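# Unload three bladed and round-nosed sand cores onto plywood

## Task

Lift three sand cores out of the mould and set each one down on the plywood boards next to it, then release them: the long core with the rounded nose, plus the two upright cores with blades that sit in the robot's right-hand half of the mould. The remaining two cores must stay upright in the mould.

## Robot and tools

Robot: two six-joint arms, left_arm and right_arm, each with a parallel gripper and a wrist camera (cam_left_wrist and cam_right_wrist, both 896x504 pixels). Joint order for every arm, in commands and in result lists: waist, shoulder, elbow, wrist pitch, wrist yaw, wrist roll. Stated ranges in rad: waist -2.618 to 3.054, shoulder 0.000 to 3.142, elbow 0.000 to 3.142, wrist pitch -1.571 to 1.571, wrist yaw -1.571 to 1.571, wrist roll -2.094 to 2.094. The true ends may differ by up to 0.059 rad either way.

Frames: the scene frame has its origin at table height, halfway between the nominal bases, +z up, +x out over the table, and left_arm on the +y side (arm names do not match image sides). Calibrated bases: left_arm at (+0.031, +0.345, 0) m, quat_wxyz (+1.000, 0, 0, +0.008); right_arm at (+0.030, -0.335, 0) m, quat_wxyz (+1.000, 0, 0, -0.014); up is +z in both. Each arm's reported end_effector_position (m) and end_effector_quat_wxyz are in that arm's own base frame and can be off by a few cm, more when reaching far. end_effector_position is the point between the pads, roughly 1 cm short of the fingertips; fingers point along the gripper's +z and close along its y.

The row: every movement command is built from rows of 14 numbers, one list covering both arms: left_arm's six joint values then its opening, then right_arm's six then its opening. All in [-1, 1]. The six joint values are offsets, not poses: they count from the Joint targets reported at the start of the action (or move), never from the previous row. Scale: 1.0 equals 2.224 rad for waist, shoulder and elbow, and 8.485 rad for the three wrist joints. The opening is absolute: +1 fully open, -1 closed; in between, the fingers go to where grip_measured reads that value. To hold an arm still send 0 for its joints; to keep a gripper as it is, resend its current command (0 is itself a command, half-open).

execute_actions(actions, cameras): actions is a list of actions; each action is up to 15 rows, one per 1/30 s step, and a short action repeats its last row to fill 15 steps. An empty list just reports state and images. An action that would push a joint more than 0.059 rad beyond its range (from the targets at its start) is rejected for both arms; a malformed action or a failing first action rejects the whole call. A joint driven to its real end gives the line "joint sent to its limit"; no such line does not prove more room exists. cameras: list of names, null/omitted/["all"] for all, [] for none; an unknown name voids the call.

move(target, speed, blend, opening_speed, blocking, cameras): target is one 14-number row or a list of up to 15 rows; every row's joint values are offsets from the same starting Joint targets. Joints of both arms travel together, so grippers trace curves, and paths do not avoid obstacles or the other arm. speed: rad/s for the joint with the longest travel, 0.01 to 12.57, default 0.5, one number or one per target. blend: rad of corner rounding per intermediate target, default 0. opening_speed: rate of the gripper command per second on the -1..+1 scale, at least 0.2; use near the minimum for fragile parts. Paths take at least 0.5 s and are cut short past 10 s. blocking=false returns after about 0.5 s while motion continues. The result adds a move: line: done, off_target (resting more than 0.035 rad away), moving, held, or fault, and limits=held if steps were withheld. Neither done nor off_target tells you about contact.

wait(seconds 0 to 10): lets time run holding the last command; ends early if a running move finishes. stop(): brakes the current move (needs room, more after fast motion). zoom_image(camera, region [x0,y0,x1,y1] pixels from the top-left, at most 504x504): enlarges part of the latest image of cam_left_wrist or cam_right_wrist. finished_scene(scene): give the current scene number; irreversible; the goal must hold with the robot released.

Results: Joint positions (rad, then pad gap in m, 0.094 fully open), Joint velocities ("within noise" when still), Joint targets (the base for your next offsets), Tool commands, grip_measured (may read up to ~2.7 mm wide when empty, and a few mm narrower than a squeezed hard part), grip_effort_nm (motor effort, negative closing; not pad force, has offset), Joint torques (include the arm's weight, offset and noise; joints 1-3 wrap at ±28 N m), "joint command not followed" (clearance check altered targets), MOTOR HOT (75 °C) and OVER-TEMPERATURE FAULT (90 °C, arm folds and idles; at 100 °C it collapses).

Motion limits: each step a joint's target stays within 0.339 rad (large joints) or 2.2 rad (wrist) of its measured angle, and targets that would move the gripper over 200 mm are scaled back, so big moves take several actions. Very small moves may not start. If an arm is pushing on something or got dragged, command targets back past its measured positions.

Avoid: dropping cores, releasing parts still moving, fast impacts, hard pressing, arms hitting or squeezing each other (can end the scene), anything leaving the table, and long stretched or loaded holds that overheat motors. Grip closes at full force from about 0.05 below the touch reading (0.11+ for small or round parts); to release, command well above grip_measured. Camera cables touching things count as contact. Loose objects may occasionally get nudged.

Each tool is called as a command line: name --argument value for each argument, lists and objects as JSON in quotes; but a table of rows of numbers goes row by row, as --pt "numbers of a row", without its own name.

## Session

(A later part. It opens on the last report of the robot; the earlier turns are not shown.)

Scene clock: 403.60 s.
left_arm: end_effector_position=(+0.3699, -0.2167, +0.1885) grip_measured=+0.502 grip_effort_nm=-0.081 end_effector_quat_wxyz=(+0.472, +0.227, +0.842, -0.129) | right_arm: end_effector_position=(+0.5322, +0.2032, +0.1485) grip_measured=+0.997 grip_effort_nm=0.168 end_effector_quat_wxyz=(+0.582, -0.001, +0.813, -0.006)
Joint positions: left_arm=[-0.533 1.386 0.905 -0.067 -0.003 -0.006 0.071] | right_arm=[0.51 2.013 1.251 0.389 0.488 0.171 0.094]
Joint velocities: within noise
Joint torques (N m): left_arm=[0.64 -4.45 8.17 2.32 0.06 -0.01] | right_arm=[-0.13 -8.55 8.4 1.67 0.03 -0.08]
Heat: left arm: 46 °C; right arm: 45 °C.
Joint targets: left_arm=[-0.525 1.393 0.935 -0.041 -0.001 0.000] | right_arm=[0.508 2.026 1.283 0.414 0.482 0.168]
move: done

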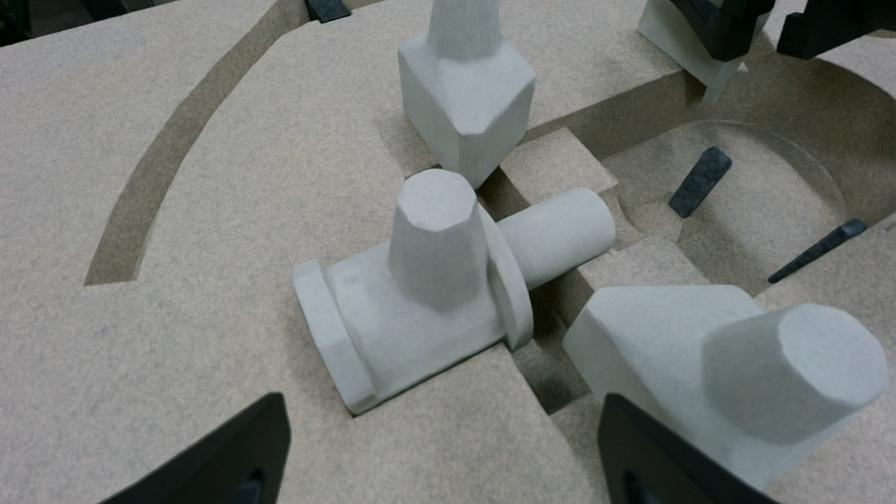

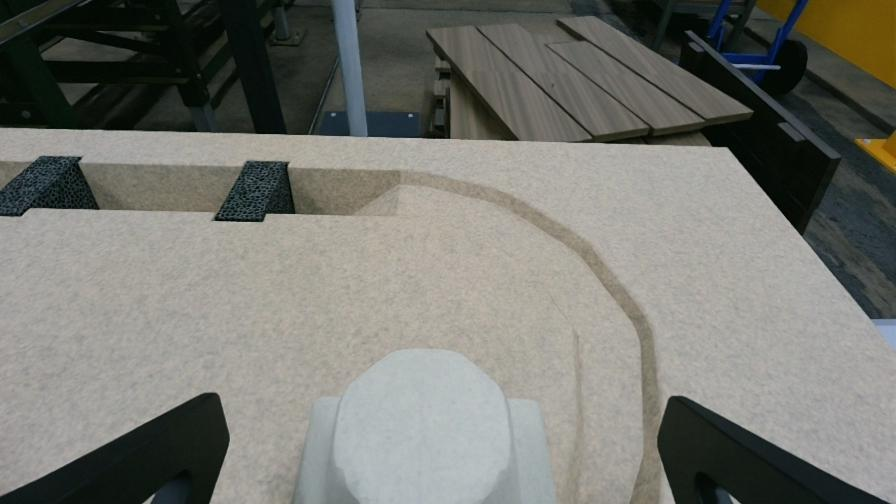

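move --pt "0.0022 0.1473 0.0696 0.025 0 0 0.5 0.0034 0 0 0 0 0 1" --pt "0.0022 0.1473 0.0696 0.025 0 0 0.5 0.0034 0 0 0 0 0 -0.37" --speed 0.3 --opening_speed 0.6

Scene clock: 419.33 s.
left_arm: end_effector_position=(+0.4371, -0.2534, +0.1605) grip_measured=+0.502 grip_effort_nm=-0.076 end_effector_quat_wxyz=(+0.491, +0.222, +0.832, -0.133) | right_arm: end_effector_position=(+0.5339, +0.2067, +0.1552) grip_measured=-0.260 grip_effort_nm=-0.994 end_effector_quat_wxyz=(+0.591, -0.001, +0.807, -0.001)
Joint positions: left_arm=[-0.528 1.707 1.061 0.143 -0.003 -0.006 0.071] | right_arm=[0.514 2.013 1.259 0.405 0.488 0.166 0.035]
Joint velocities: within noise
Joint torques (N m): left_arm=[0.65 -6.38 7.9 2.4 0.06 0] | right_arm=[0.16 -8.57 7.77 1.53 0.03 -0.01]
Heat: left arm: 47 °C; right arm: 45 °C.
Joint targets: left_arm=[-0.520 1.721 1.090 0.171 -0.001 0.000] | right_arm=[0.516 2.026 1.283 0.414 0.482 0.169]
move: done

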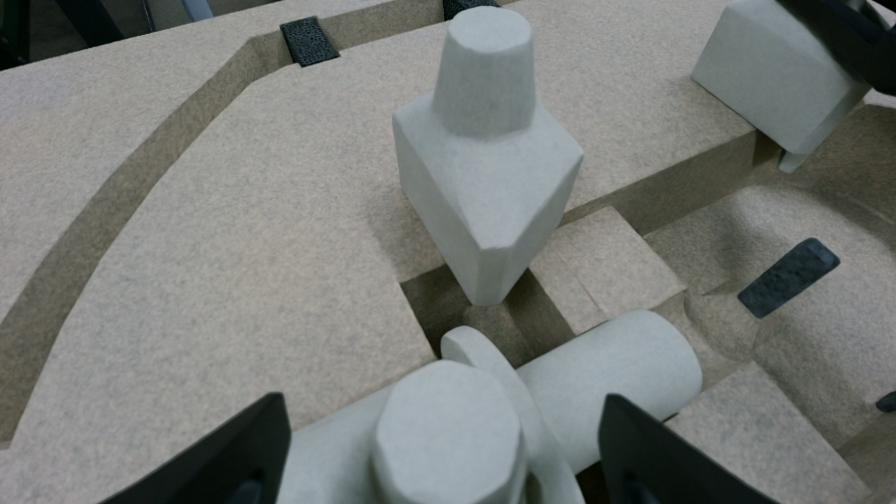

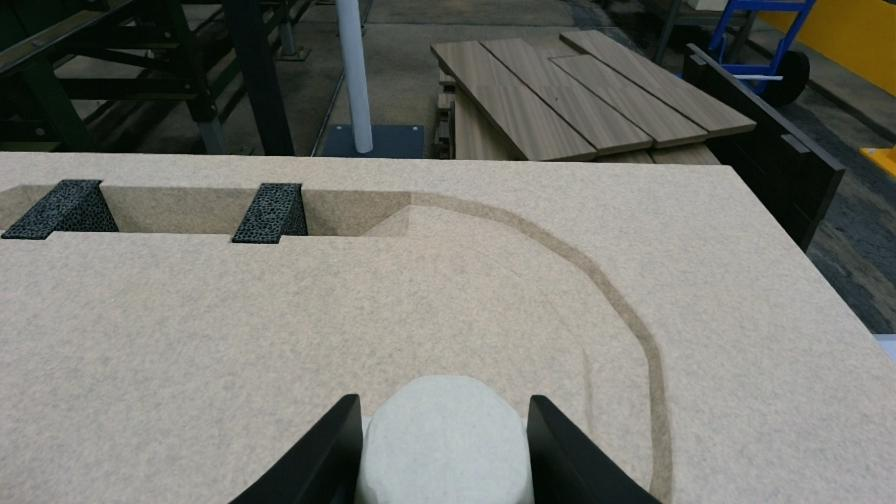

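move --pt "0 0 0 0 0 0 -0.37 0 0 0 0 0 0 -0.37" --pt "0 -0.0213 0.0495 -0.0186 0 0 -0.37 0 -0.028 0.0358 -0.0169 0 0 -0.37" --pt "0 -0.0335 0.1422 -0.04 0 0 -0.37 0 -0.0533 0.1094 -0.037 0 0 -0.37" --pt "0 -0.0284 0.2179 -0.058 0 0 -0.37 0 -0.0583 0.1727 -0.055 0 0 -0.37" --speed 0.2 --opening_speed 0.6 --blend '[0,0.02,0.02,0]'

Scene clock: 437.50 s.
left_arm: end_effector_position=(+0.4356, -0.2485, +0.1753) grip_measured=-0.300 grip_effort_nm=-0.999 end_effector_quat_wxyz=(+0.366, +0.225, +0.897, -0.108) | right_arm: end_effector_position=(+0.5418, +0.2139, +0.2362) grip_measured=-0.265 grip_effort_nm=-1.004 end_effector_quat_wxyz=(+0.552, -0.020, +0.833, -0.015)
Joint positions: left_arm=[-0.516 1.782 1.442 -0.449 0.013 -0.028 0.033] | right_arm=[0.514 1.96 1.616 -0.109 0.473 0.166 0.035]
Joint velocities: within noise
Joint torques (N m): left_arm=[-0.39 -17.73 16.88 3.15 -0.13 0.26] | right_arm=[0.16 -15.02 10.5 1.95 0.18 -0.01]
Heat: left arm: 49 °C; right arm: 46 °C.
Joint targets: left_arm=[-0.520 1.658 1.574 -0.321 0.000 -0.001] | right_arm=[0.516 1.896 1.667 -0.053 0.482 0.169]
move: off_target (left_arm, right_arm); left_arm: the elbow is farthest, 0.132 rad from its target; right_arm: the shoulder is farthest, 0.064 rad from its target

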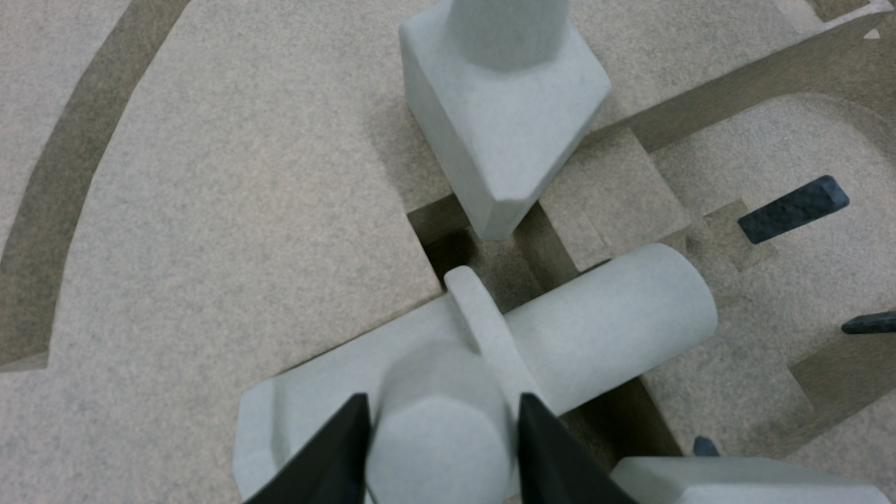

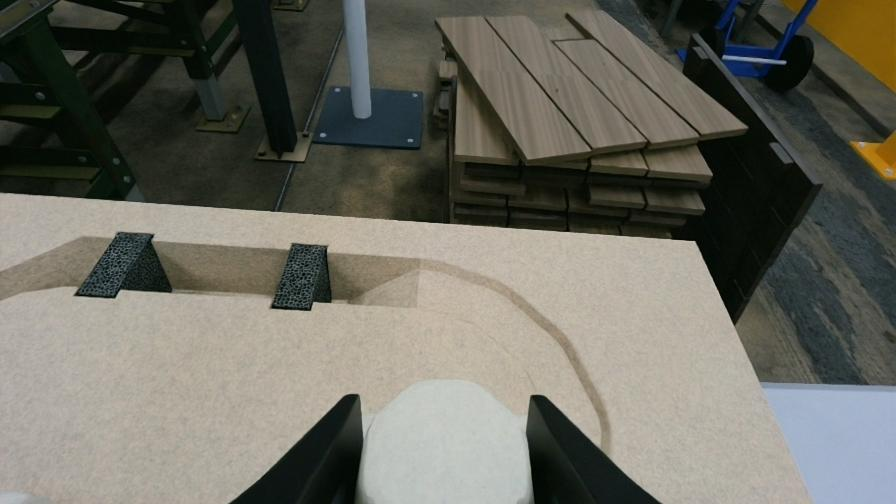

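zoom_image --camera "cam_left_wrist" --region '[200, 180, 760, 504]'

Region (200, 180, 760, 504) is 560x324 pixels. A region can be at most 504 by 504 pixels.

zoom_image --camera "cam_left_wrist" --region '[230, 180, 733, 504]'

Scaled by 1.002.

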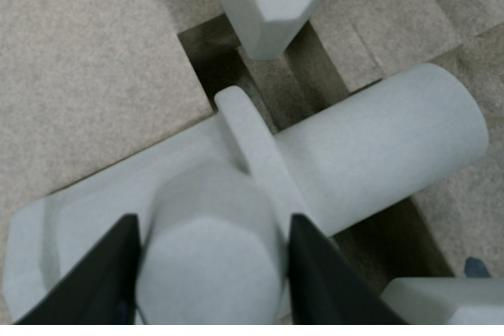

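move --target '[0,0,0,0.0236,0,0,-0.45,0,0,0,0,0,0,-0.37]' --speed 0.2 --cameras '["cam_left_wrist"]'

Scene clock: 456.23 s.
left_arm: end_effector_position=(+0.4630, -0.2610, +0.2652) grip_measured=-0.302 grip_effort_nm=-1.009 end_effector_quat_wxyz=(+0.490, +0.217, +0.834, -0.130) | right_arm: end_effector_position=(+0.5417, +0.2139, +0.2360) grip_measured=-0.265 grip_effort_nm=-1.004 end_effector_quat_wxyz=(+0.552, -0.021, +0.834, -0.016)
Joint positions: left_arm=[-0.516 1.731 1.518 -0.294 -0.002 -0.007 0.033] | right_arm=[0.514 1.96 1.616 -0.11 0.473 0.166 0.035]
Joint velocities: within noise
Joint torques (N m): left_arm=[-0.32 -13.55 10.7 3.95 0.05 0.01] | right_arm=[0.17 -15.05 10.5 1.95 0.18 -0.02]
Heat: left arm: 55 °C; right arm: 56 °C.
Joint targets: left_arm=[-0.520 1.658 1.574 -0.121 0.000 -0.001] | right_arm=[0.516 1.896 1.667 -0.053 0.482 0.169]
move: off_target (left_arm, right_arm); left_arm: the wrist pitch is farthest, 0.173 rad from its target; right_arm: the shoulder is farthest, 0.064 rad from its target
Images, in order (width x height): cam_left_wrist 896x504.

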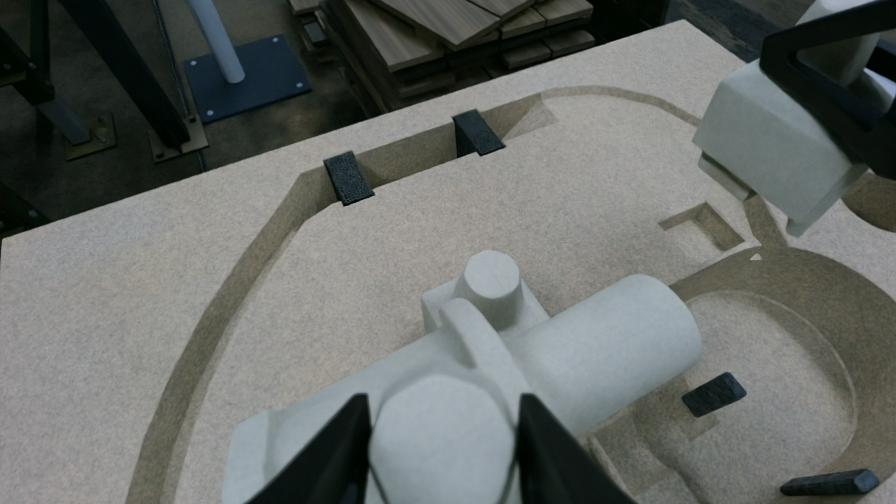

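move --pt "0 -0.1785 -0.11 -0.0233 0 0 -0.45 0 -0.268 -0.21 -0.0468 0 0 -0.37" --pt "0.3642 -0.1785 -0.11 -0.0233 0 0 -0.45 -0.5917 -0.268 -0.21 -0.0468 -0.0922 0.1922 -0.37" --pt "0.3642 -0.2793 -0.3973 0.0256 0 0 -0.45 -0.5917 -0.2097 -0.1991 -0.1404 -0.0922 0.1922 -0.37" --speed 0.6

Scene clock: 499.83 s.
left_arm: end_effector_position=(+0.3483, +0.1057, +0.1829) grip_measured=-0.302 grip_effort_nm=-1.004 end_effector_quat_wxyz=(+0.499, -0.128, +0.854, +0.074) | right_arm: end_effector_position=(+0.2175, -0.1521, +0.1417) grip_measured=-0.266 grip_effort_nm=-1.009 end_effector_quat_wxyz=(-0.020, +0.949, +0.277, +0.147)
Joint positions: left_arm=[0.289 1.099 0.664 -0.078 -0.006 -0.005 0.033] | right_arm=[-0.8 1.431 1.198 -1.233 -0.279 1.788 0.035]
Joint velocities: within noise
Joint torques (N m): left_arm=[0.13 -7.47 7.88 3.98 0.1 -0.01] | right_arm=[-0.02 -4.44 7.46 0.22 -0.34 0.08]
Heat: left arm: 71 °C; right arm: 60 °C.
Joint targets: left_arm=[0.290 1.036 0.691 0.096 0.000 -0.001] | right_arm=[-0.800 1.430 1.225 -1.244 -0.301 1.799]
move: off_target (left_arm); left_arm: the wrist pitch is farthest, 0.174 rad from its target

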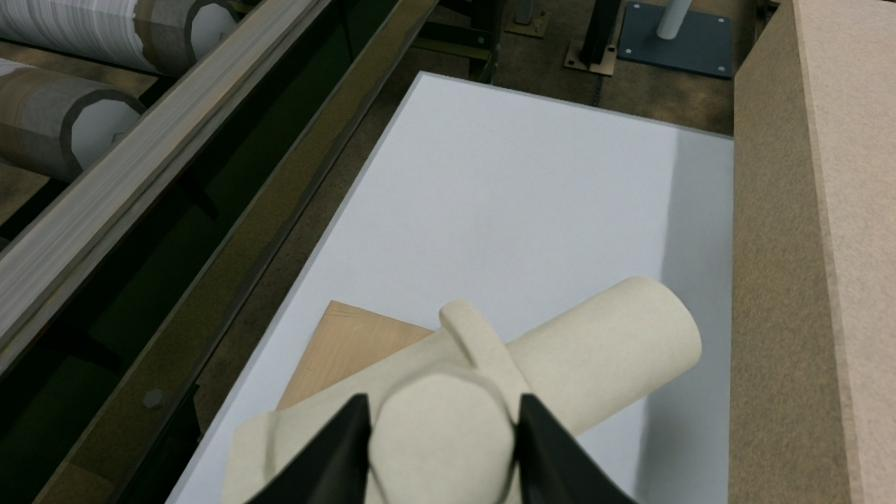

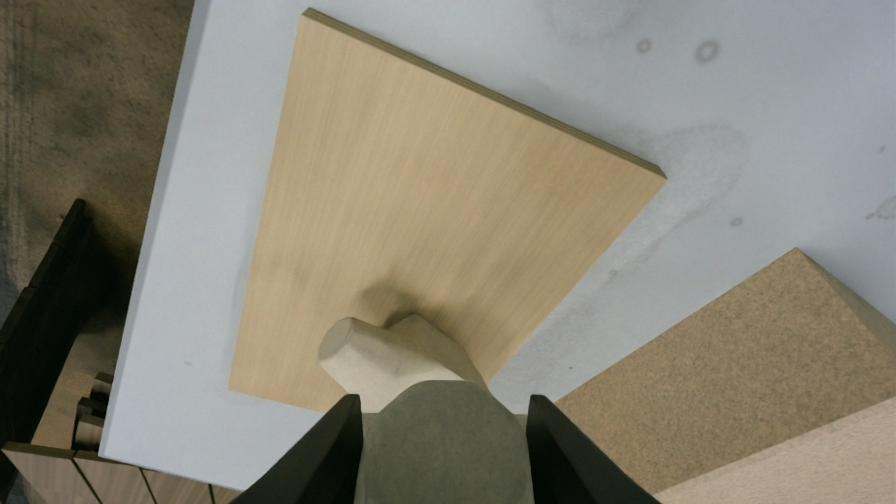

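move --target '[0,0,-0.0764,0.02,0,0,-0.45,-0.0225,-0.0545,-0.1541,0.026,0,0,-0.37]' --speed 0.4

Scene clock: 518.47 s.
left_arm: end_effector_position=(+0.3370, +0.1023, +0.1444) grip_measured=-0.302 grip_effort_nm=-0.994 end_effector_quat_wxyz=(+0.501, -0.128, +0.852, +0.074) | right_arm: end_effector_position=(+0.1850, -0.1326, +0.0794) grip_measured=-0.266 grip_effort_nm=-1.004 end_effector_quat_wxyz=(-0.033, +0.957, +0.254, +0.139)
Joint positions: left_arm=[0.289 1.093 0.497 0.088 -0.006 -0.005 0.033] | right_arm=[-0.844 1.34 0.879 -1.042 -0.279 1.789 0.035]
Joint velocities: within noise
Joint torques (N m): left_arm=[0.14 -6.74 7.51 4.01 0.11 0.01] | right_arm=[-0.58 -6.08 5.39 0.41 -0.35 0.08]
Heat: left arm: 73 °C; right arm: 45 °C.
Joint targets: left_arm=[0.290 1.037 0.521 0.266 0.000 -0.001] | right_arm=[-0.850 1.309 0.882 -1.024 -0.300 1.799]
move: off_target (left_arm); left_arm: the wrist pitch is farthest, 0.177 rad from its target

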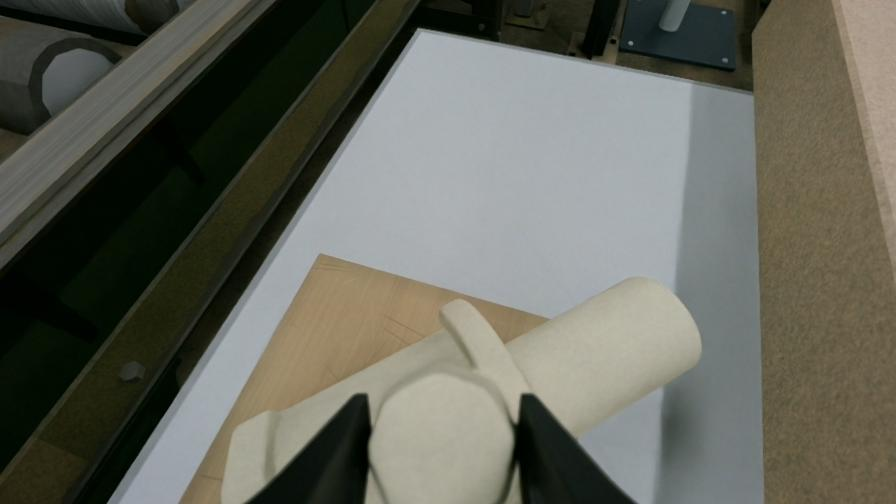

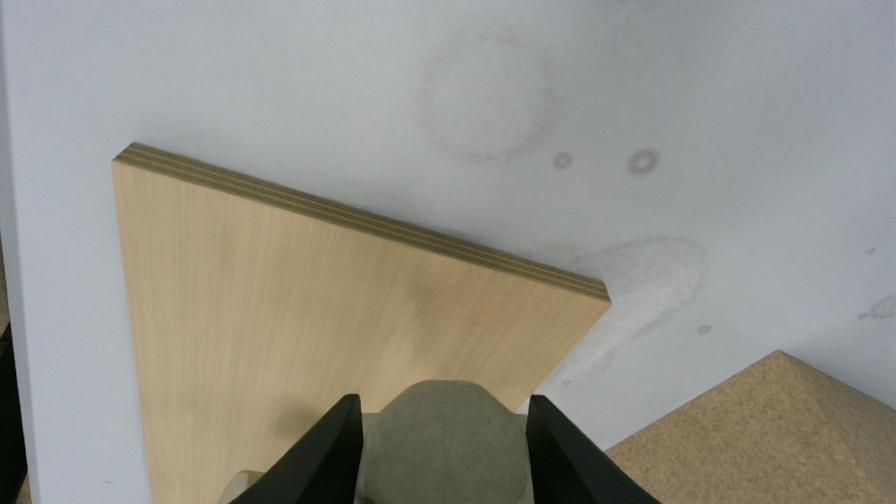

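move --target '[0,0,-0.036,0.0094,0,0,-0.45,0,0,-0.036,0.0094,0,0,-0.37]' --speed 0.2

Scene clock: 523.17 s.
left_arm: end_effector_position=(+0.3312, +0.1004, +0.1307) grip_measured=-0.302 grip_effort_nm=-1.004 end_effector_quat_wxyz=(+0.508, -0.127, +0.849, +0.075) | right_arm: end_effector_position=(+0.1817, -0.1288, +0.0602) grip_measured=-0.266 grip_effort_nm=-1.009 end_effector_quat_wxyz=(-0.033, +0.957, +0.254, +0.139)
Joint positions: left_arm=[0.289 1.088 0.422 0.173 -0.006 -0.004 0.033] | right_arm=[-0.844 1.34 0.8 -0.962 -0.279 1.789 0.035]
Joint velocities: within noise
Joint torques (N m): left_arm=[0.13 -6.17 6.97 3.96 0.08 -0.04] | right_arm=[-0.58 -5.98 5.2 0.41 -0.35 0.08]
Heat: left arm: 75 °C; right arm: 44 °C. Fold the left arm in close to its base, or ease its load, before you think long.
Joint targets: left_arm=[0.290 1.037 0.441 0.345 0.000 0.000] | right_arm=[-0.850 1.309 0.802 -0.944 -0.300 1.800]
MOTOR HOT: the wrist pitch of the left arm reports 75 °C; the controller's stop level is 90 °C. To cool a motor, set the load down, stop pushing, or move to a pose that needs little force.
move: off_target (left_arm); left_arm: the wrist pitch is farthest, 0.173 rad from its target

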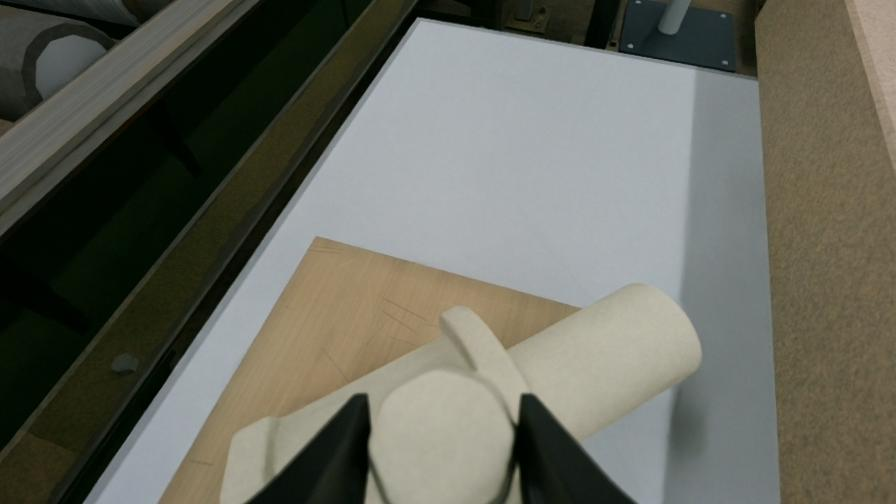

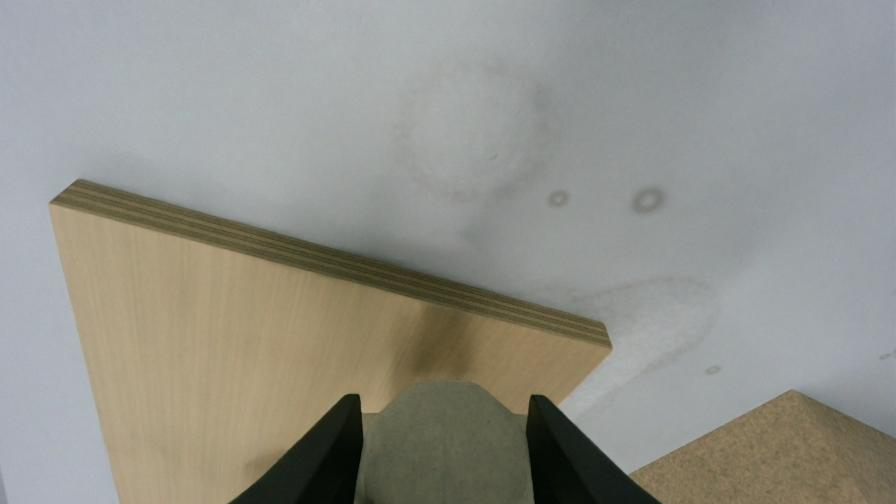

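move --target '[0,0,-0.018,0.0047,0,0,-0.45,0,0,-0.018,0.0047,0,0,-0.37]' --speed 0.15

Scene clock: 526.37 s.
left_arm: end_effector_position=(+0.3305, +0.1002, +0.1303) grip_measured=-0.302 grip_effort_nm=-1.004 end_effector_quat_wxyz=(+0.521, -0.125, +0.841, +0.077) | right_arm: end_effector_position=(+0.1797, -0.1267, +0.0509) grip_measured=-0.266 grip_effort_nm=-1.004 end_effector_quat_wxyz=(-0.033, +0.957, +0.254, +0.139)
Joint positions: left_arm=[0.289 1.083 0.387 0.235 -0.006 -0.004 0.033] | right_arm=[-0.844 1.34 0.761 -0.923 -0.279 1.789 0.035]
Joint velocities: within noise
Joint torques (N m): left_arm=[0.17 -5.72 6.42 3.76 0.07 -0.04] | right_arm=[-0.59 -5.94 5.07 0.4 -0.35 0.09]
Heat: left arm: 75 °C; right arm: 43 °C. Fold the left arm in close to its base, or ease its load, before you think long.
Joint targets: left_arm=[0.290 1.036 0.401 0.385 0.000 -0.001] | right_arm=[-0.850 1.309 0.762 -0.904 -0.300 1.800]
MOTOR HOT: still on. The wrist pitch of the left arm reports 75 °C.
move: off_target (left_arm); left_arm: the wrist pitch is farthest, 0.150 rad from its target

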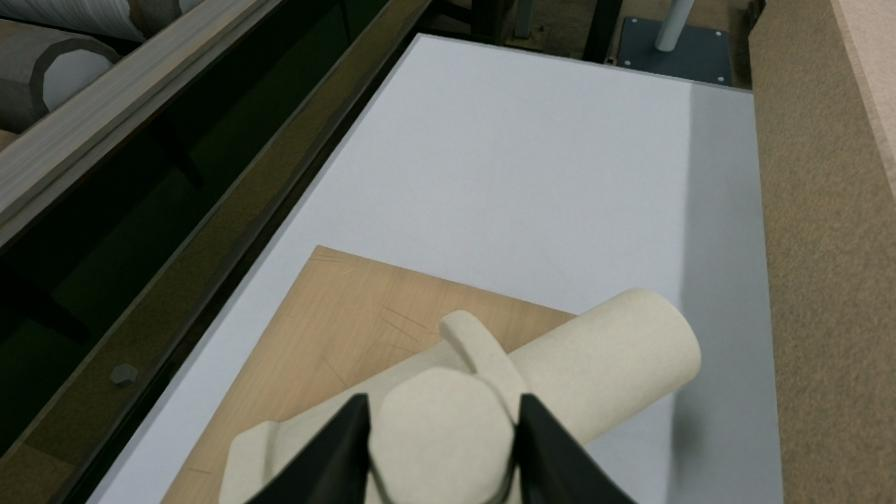

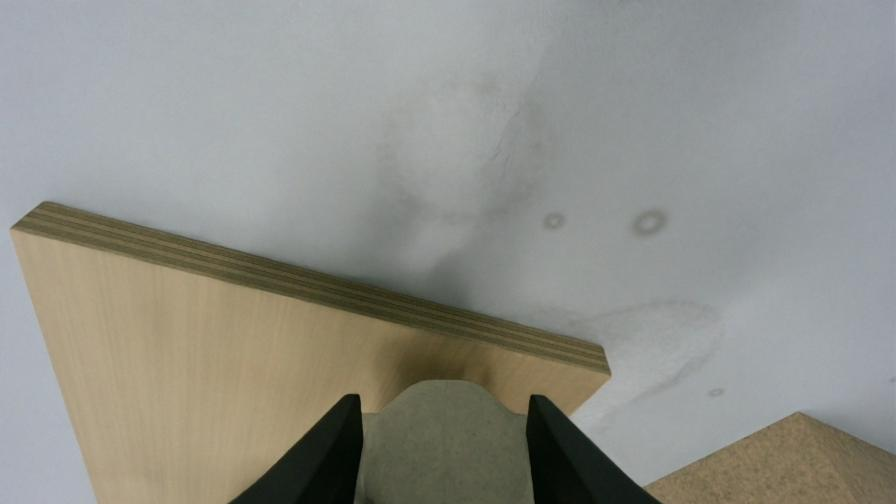

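move --target '[0,0,-0.01,-0.0118,0,0,-0.45,0,0,-0.0135,0.0035,0,0,-0.37]' --speed 0.15

Scene clock: 529.80 s.
left_arm: end_effector_position=(+0.3278, +0.0994, +0.1290) grip_measured=-0.302 grip_effort_nm=-0.999 end_effector_quat_wxyz=(+0.520, -0.122, +0.842, +0.079) | right_arm: end_effector_position=(+0.1781, -0.1248, +0.0439) grip_measured=-0.266 grip_effort_nm=-1.009 end_effector_quat_wxyz=(-0.032, +0.957, +0.254, +0.139)
Joint positions: left_arm=[0.289 1.07 0.379 0.227 -0.006 0.005 0.033] | right_arm=[-0.844 1.34 0.732 -0.893 -0.279 1.789 0.035]
Joint velocities: within noise
Joint torques (N m): left_arm=[0.25 -4.67 5.35 2.75 0.1 -0.13] | right_arm=[-0.59 -5.89 5 0.39 -0.35 0.08]
Heat: left arm: 75 °C; right arm: 43 °C. Fold the left arm in close to its base, or ease its load, before you think long.
Joint targets: left_arm=[0.290 1.037 0.378 0.285 0.000 0.000] | right_arm=[-0.850 1.309 0.732 -0.874 -0.300 1.800]
MOTOR HOT: still on. The wrist pitch of the left arm reports 75 °C.
move: off_target (left_arm); left_arm: the wrist pitch is farthest, 0.058 rad from its target

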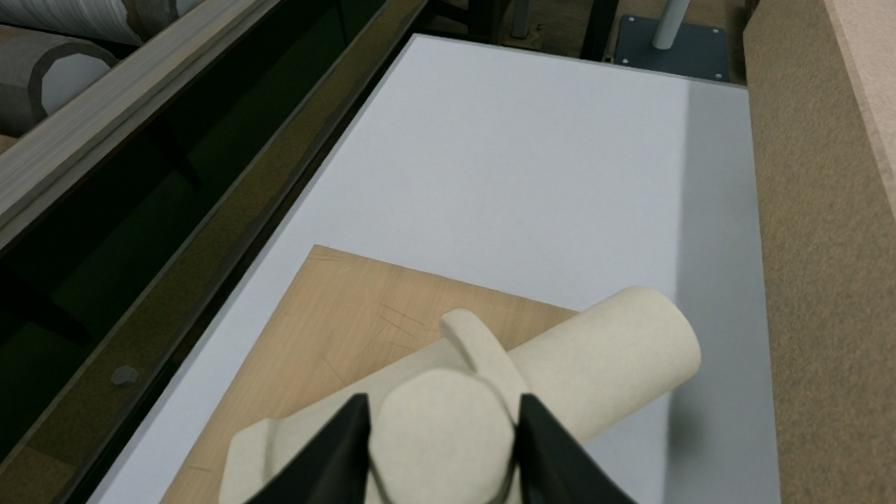

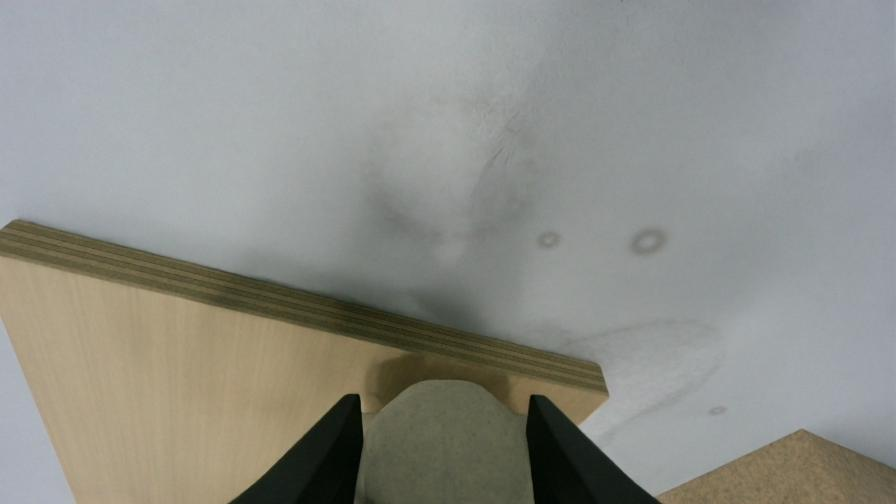

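move --target '[0,0,-0.012,-0.006,0,0,-0.45,0,0,-0.011,0.003,0,0,-0.37]' --speed 0.15 --cameras '[]'

move --target '[0,0,0,0,0,0,-0.18,0,0,-0.007,0.002,0,0,-0.37]' --speed 0.15 --opening_speed 0.3

Scene clock: 534.33 s.
left_arm: end_effector_position=(+0.3252, +0.0986, +0.1280) grip_measured=-0.302 grip_effort_nm=-0.994 end_effector_quat_wxyz=(+0.521, -0.120, +0.841, +0.081) | right_arm: end_effector_position=(+0.1768, -0.1234, +0.0385) grip_measured=-0.266 grip_effort_nm=-1.009 end_effector_quat_wxyz=(-0.031, +0.957, +0.254, +0.140)
Joint positions: left_arm=[0.289 1.057 0.366 0.231 -0.005 0.01 0.033] | right_arm=[-0.844 1.338 0.707 -0.868 -0.279 1.789 0.035]
Joint velocities: within noise
Joint torques (N m): left_arm=[0.12 -3.54 4.22 2.16 0.08 -0.18] | right_arm=[-0.59 -5.74 4.93 0.38 -0.35 0.08]
Heat: left arm: 73 °C; right arm: 43 °C. Fold the left arm in close to its base, or ease its load, before you think long.
Joint targets: left_arm=[0.290 1.037 0.352 0.234 0.000 -0.001] | right_arm=[-0.850 1.309 0.707 -0.849 -0.300 1.800]
MOTOR HOT: still on. The wrist pitch of the left arm reports 73 °C.
move: done
No camera images: "cameras" was empty.

Scene clock: 535.43 s.
left_arm: end_effector_position=(+0.3228, +0.0973, +0.1227) grip_measured=-0.182 grip_effort_nm=0.149 end_effector_quat_wxyz=(+0.514, -0.121, +0.846, +0.076) | right_arm: end_effector_position=(+0.1762, -0.1227, +0.0352) grip_measured=-0.266 grip_effort_nm=-0.999 end_effector_quat_wxyz=(-0.030, +0.956, +0.254, +0.140)
Joint positions: left_arm=[0.289 1.057 0.359 0.221 -0.001 0.004 0.038] | right_arm=[-0.844 1.338 0.693 -0.851 -0.279 1.789 0.035]
Joint velocities: within noise
Joint torques (N m): left_arm=[0.13 -3.58 4.75 2.25 0.04 -0.1] | right_arm=[-0.58 -5.7 4.85 0.43 -0.35 0.08]
Heat: left arm: 72 °C; right arm: 43 °C. Fold the left arm in close to its base, or ease its load, before you think long.
Joint targets: left_arm=[0.290 1.037 0.352 0.234 0.000 -0.001] | right_arm=[-0.850 1.309 0.692 -0.832 -0.300 1.800]
MOTOR HOT: still on. The wrist pitch of the left arm reports 72 °C.
move: done

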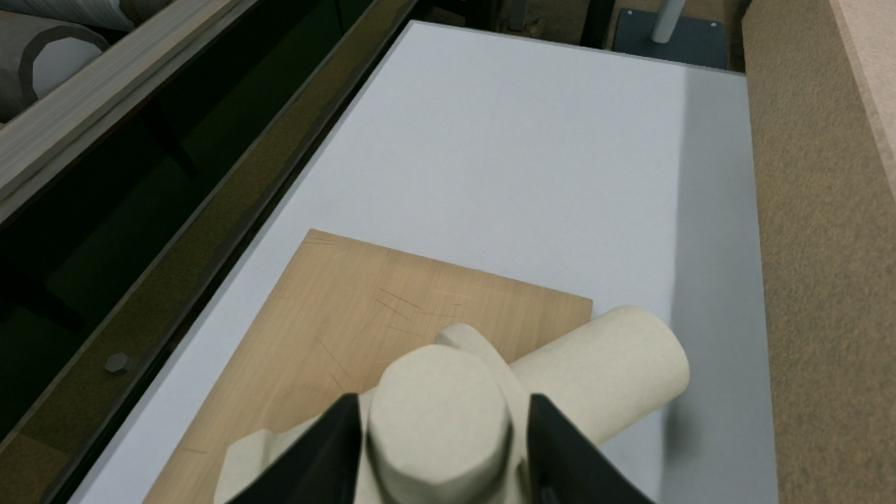

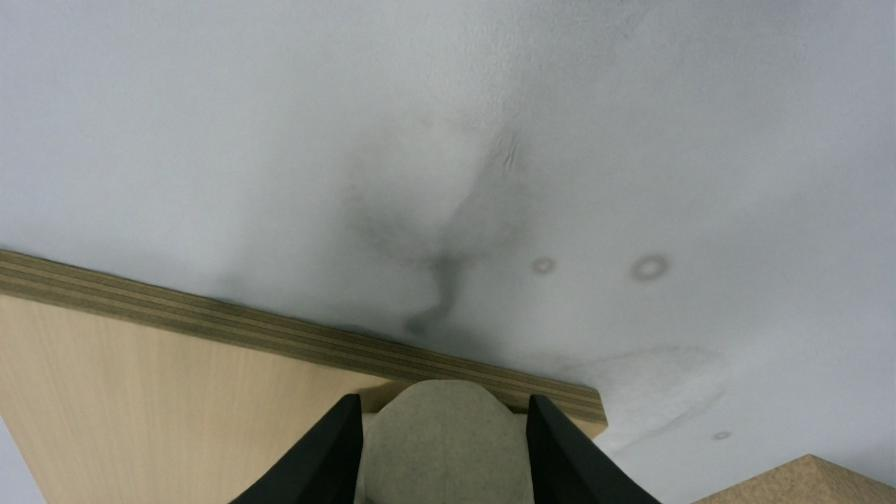

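move --pt "0 0 0 0 0 0 0.3 0 0 0 0 0 0 -0.37" --pt "0 -0.18 0.0225 -0.053 0 0 0.3 0 0 -0.009 0.0024 0 0 -0.37" --speed 0.3 --opening_speed 0.5

Scene clock: 544.30 s.
left_arm: end_effector_position=(+0.2683, +0.0810, +0.1515) grip_measured=+0.298 grip_effort_nm=0.134 end_effector_quat_wxyz=(+0.507, -0.123, +0.850, +0.075) | right_arm: end_effector_position=(+0.1766, -0.1216, +0.0339) grip_measured=-0.266 grip_effort_nm=-1.009 end_effector_quat_wxyz=(-0.028, +0.956, +0.255, +0.145)
Joint positions: left_arm=[0.289 0.647 0.374 -0.222 -0.001 0.003 0.061] | right_arm=[-0.844 1.33 0.679 -0.837 -0.285 1.789 0.035]
Joint velocities: within noise
Joint torques (N m): left_arm=[0.09 -0.66 8.17 2.15 0.04 -0.09] | right_arm=[-0.59 -4.93 4.36 0.49 -0.29 0.08]
Heat: left arm: 68 °C; right arm: 42 °C.
Joint targets: left_arm=[0.290 0.636 0.402 -0.216 0.000 -0.001] | right_arm=[-0.850 1.309 0.671 -0.812 -0.300 1.799]
MOTOR HOT: cleared for the motors of the left arm.
move: done

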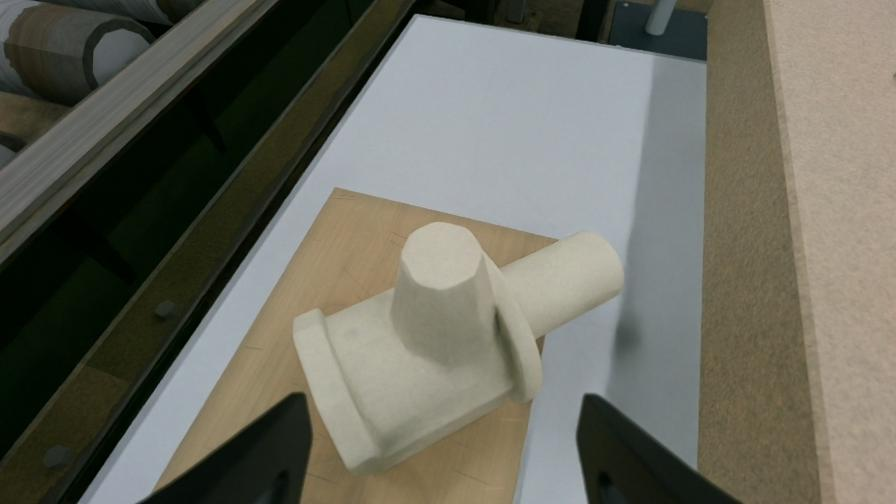

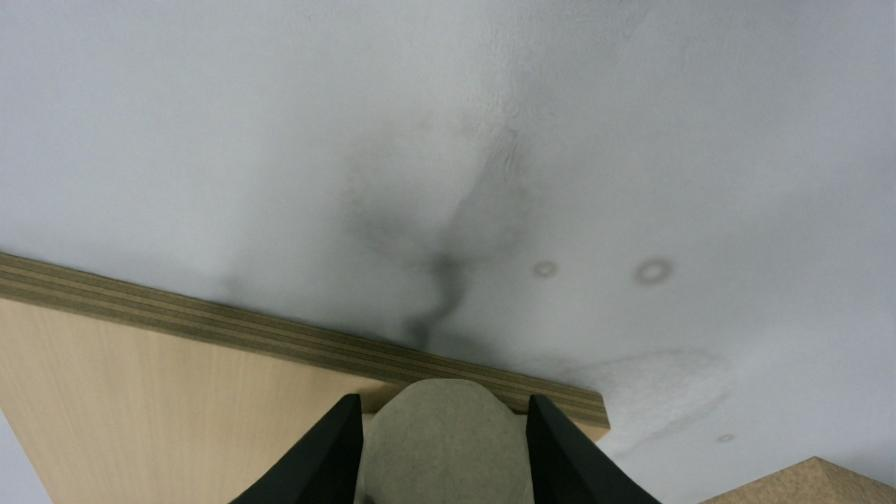

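move --pt "0 0 0 0 0 0 0.3 0 0 -0.009 0.0024 0 0 -0.37" --pt "0 0 0 0 0 0 0.3 0 0 -0.009 0.0024 0 0 -0.15" --speed 0.3 --opening_speed 0.2 --cameras '["cam_right_wrist"]'

Scene clock: 549.17 s.
left_arm: end_effector_position=(+0.2682, +0.0810, +0.1514) grip_measured=+0.298 grip_effort_nm=0.149 end_effector_quat_wxyz=(+0.507, -0.123, +0.850, +0.075) | right_arm: end_effector_position=(+0.1785, -0.1220, +0.0312) grip_measured=-0.153 grip_effort_nm=0.178 end_effector_quat_wxyz=(-0.022, +0.955, +0.254, +0.154)
Joint positions: left_arm=[0.289 0.647 0.374 -0.222 -0.001 0.003 0.061] | right_arm=[-0.847 1.324 0.659 -0.804 -0.296 1.79 0.04]
Joint velocities: within noise
Joint torques (N m): left_arm=[0.08 -0.68 8.21 2.17 0.05 -0.11] | right_arm=[-0.32 -4.41 4.36 0.41 -0.19 0.07]
Heat: left arm: 67 °C; right arm: 42 °C.
Joint targets: left_arm=[0.290 0.636 0.402 -0.215 0.000 -0.001] | right_arm=[-0.850 1.309 0.652 -0.791 -0.301 1.799]
move: done
Images, in order (width x height): cam_right_wrist 896x504.

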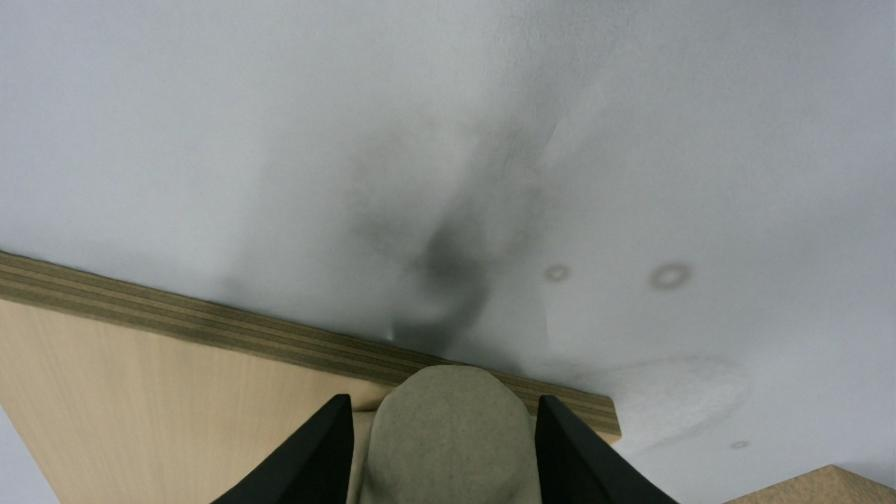

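move --pt "0 0 0 0 0 0 0.3 0 0 0 0 0 0 0.15" --pt "0 0 0 0 0 0 0.3 -0.045 0 0.135 -0.0354 0 0 0.15" --pt "0 0 0 0 0 0 0.3 -0.045 -0.05 0.3 -0.0354 0 -0.2 0.15" --speed 0.4 --opening_speed 0.4

Scene clock: 559.33 s.
left_arm: end_effector_position=(+0.2682, +0.0810, +0.1514) grip_measured=+0.298 grip_effort_nm=0.144 end_effector_quat_wxyz=(+0.507, -0.123, +0.850, +0.075) | right_arm: end_effector_position=(+0.2171, -0.2095, +0.2403) grip_measured=+0.147 grip_effort_nm=0.168 end_effector_quat_wxyz=(+0.309, +0.444, +0.841, +0.019)
Joint positions: left_arm=[0.289 0.647 0.374 -0.222 -0.001 0.003 0.061] | right_arm=[-0.945 1.217 1.29 -1.08 -0.297 0.113 0.054]
Joint velocities: within noise
Joint torques (N m): left_arm=[0.12 -0.76 8.09 2.14 0.02 -0.11] | right_arm=[-0.53 -4.55 8.01 0.84 -0.16 -0.12]
Heat: left arm: 65 °C; right arm: 41 °C.
Joint targets: left_arm=[0.290 0.636 0.402 -0.215 0.000 -0.001] | right_arm=[-0.951 1.198 1.319 -1.091 -0.300 0.102]
move: done

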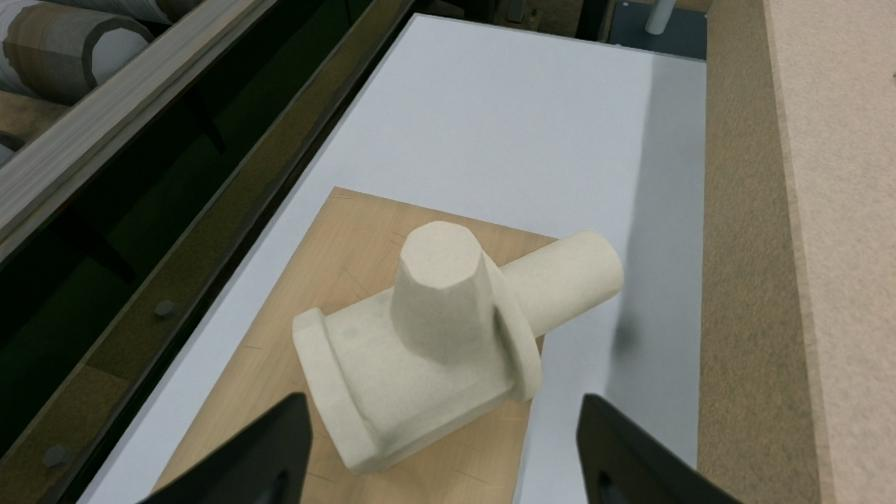

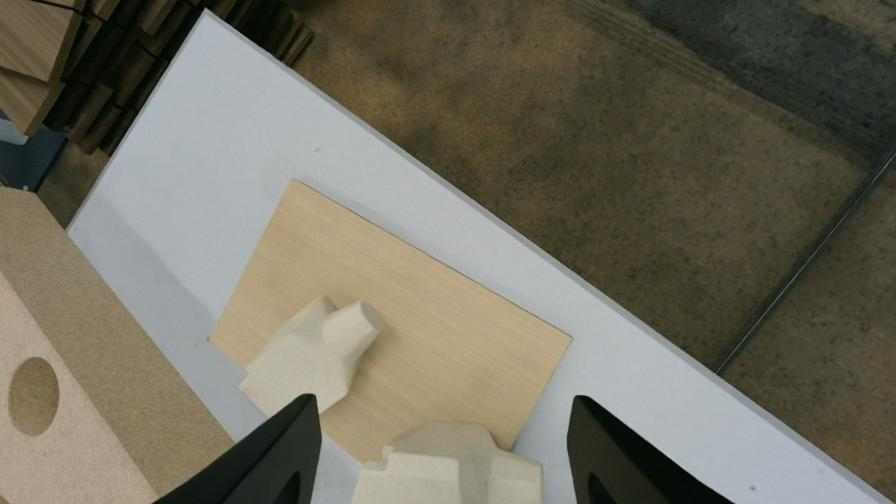

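finished_scene --scene 1

The scene is finished: the task was done.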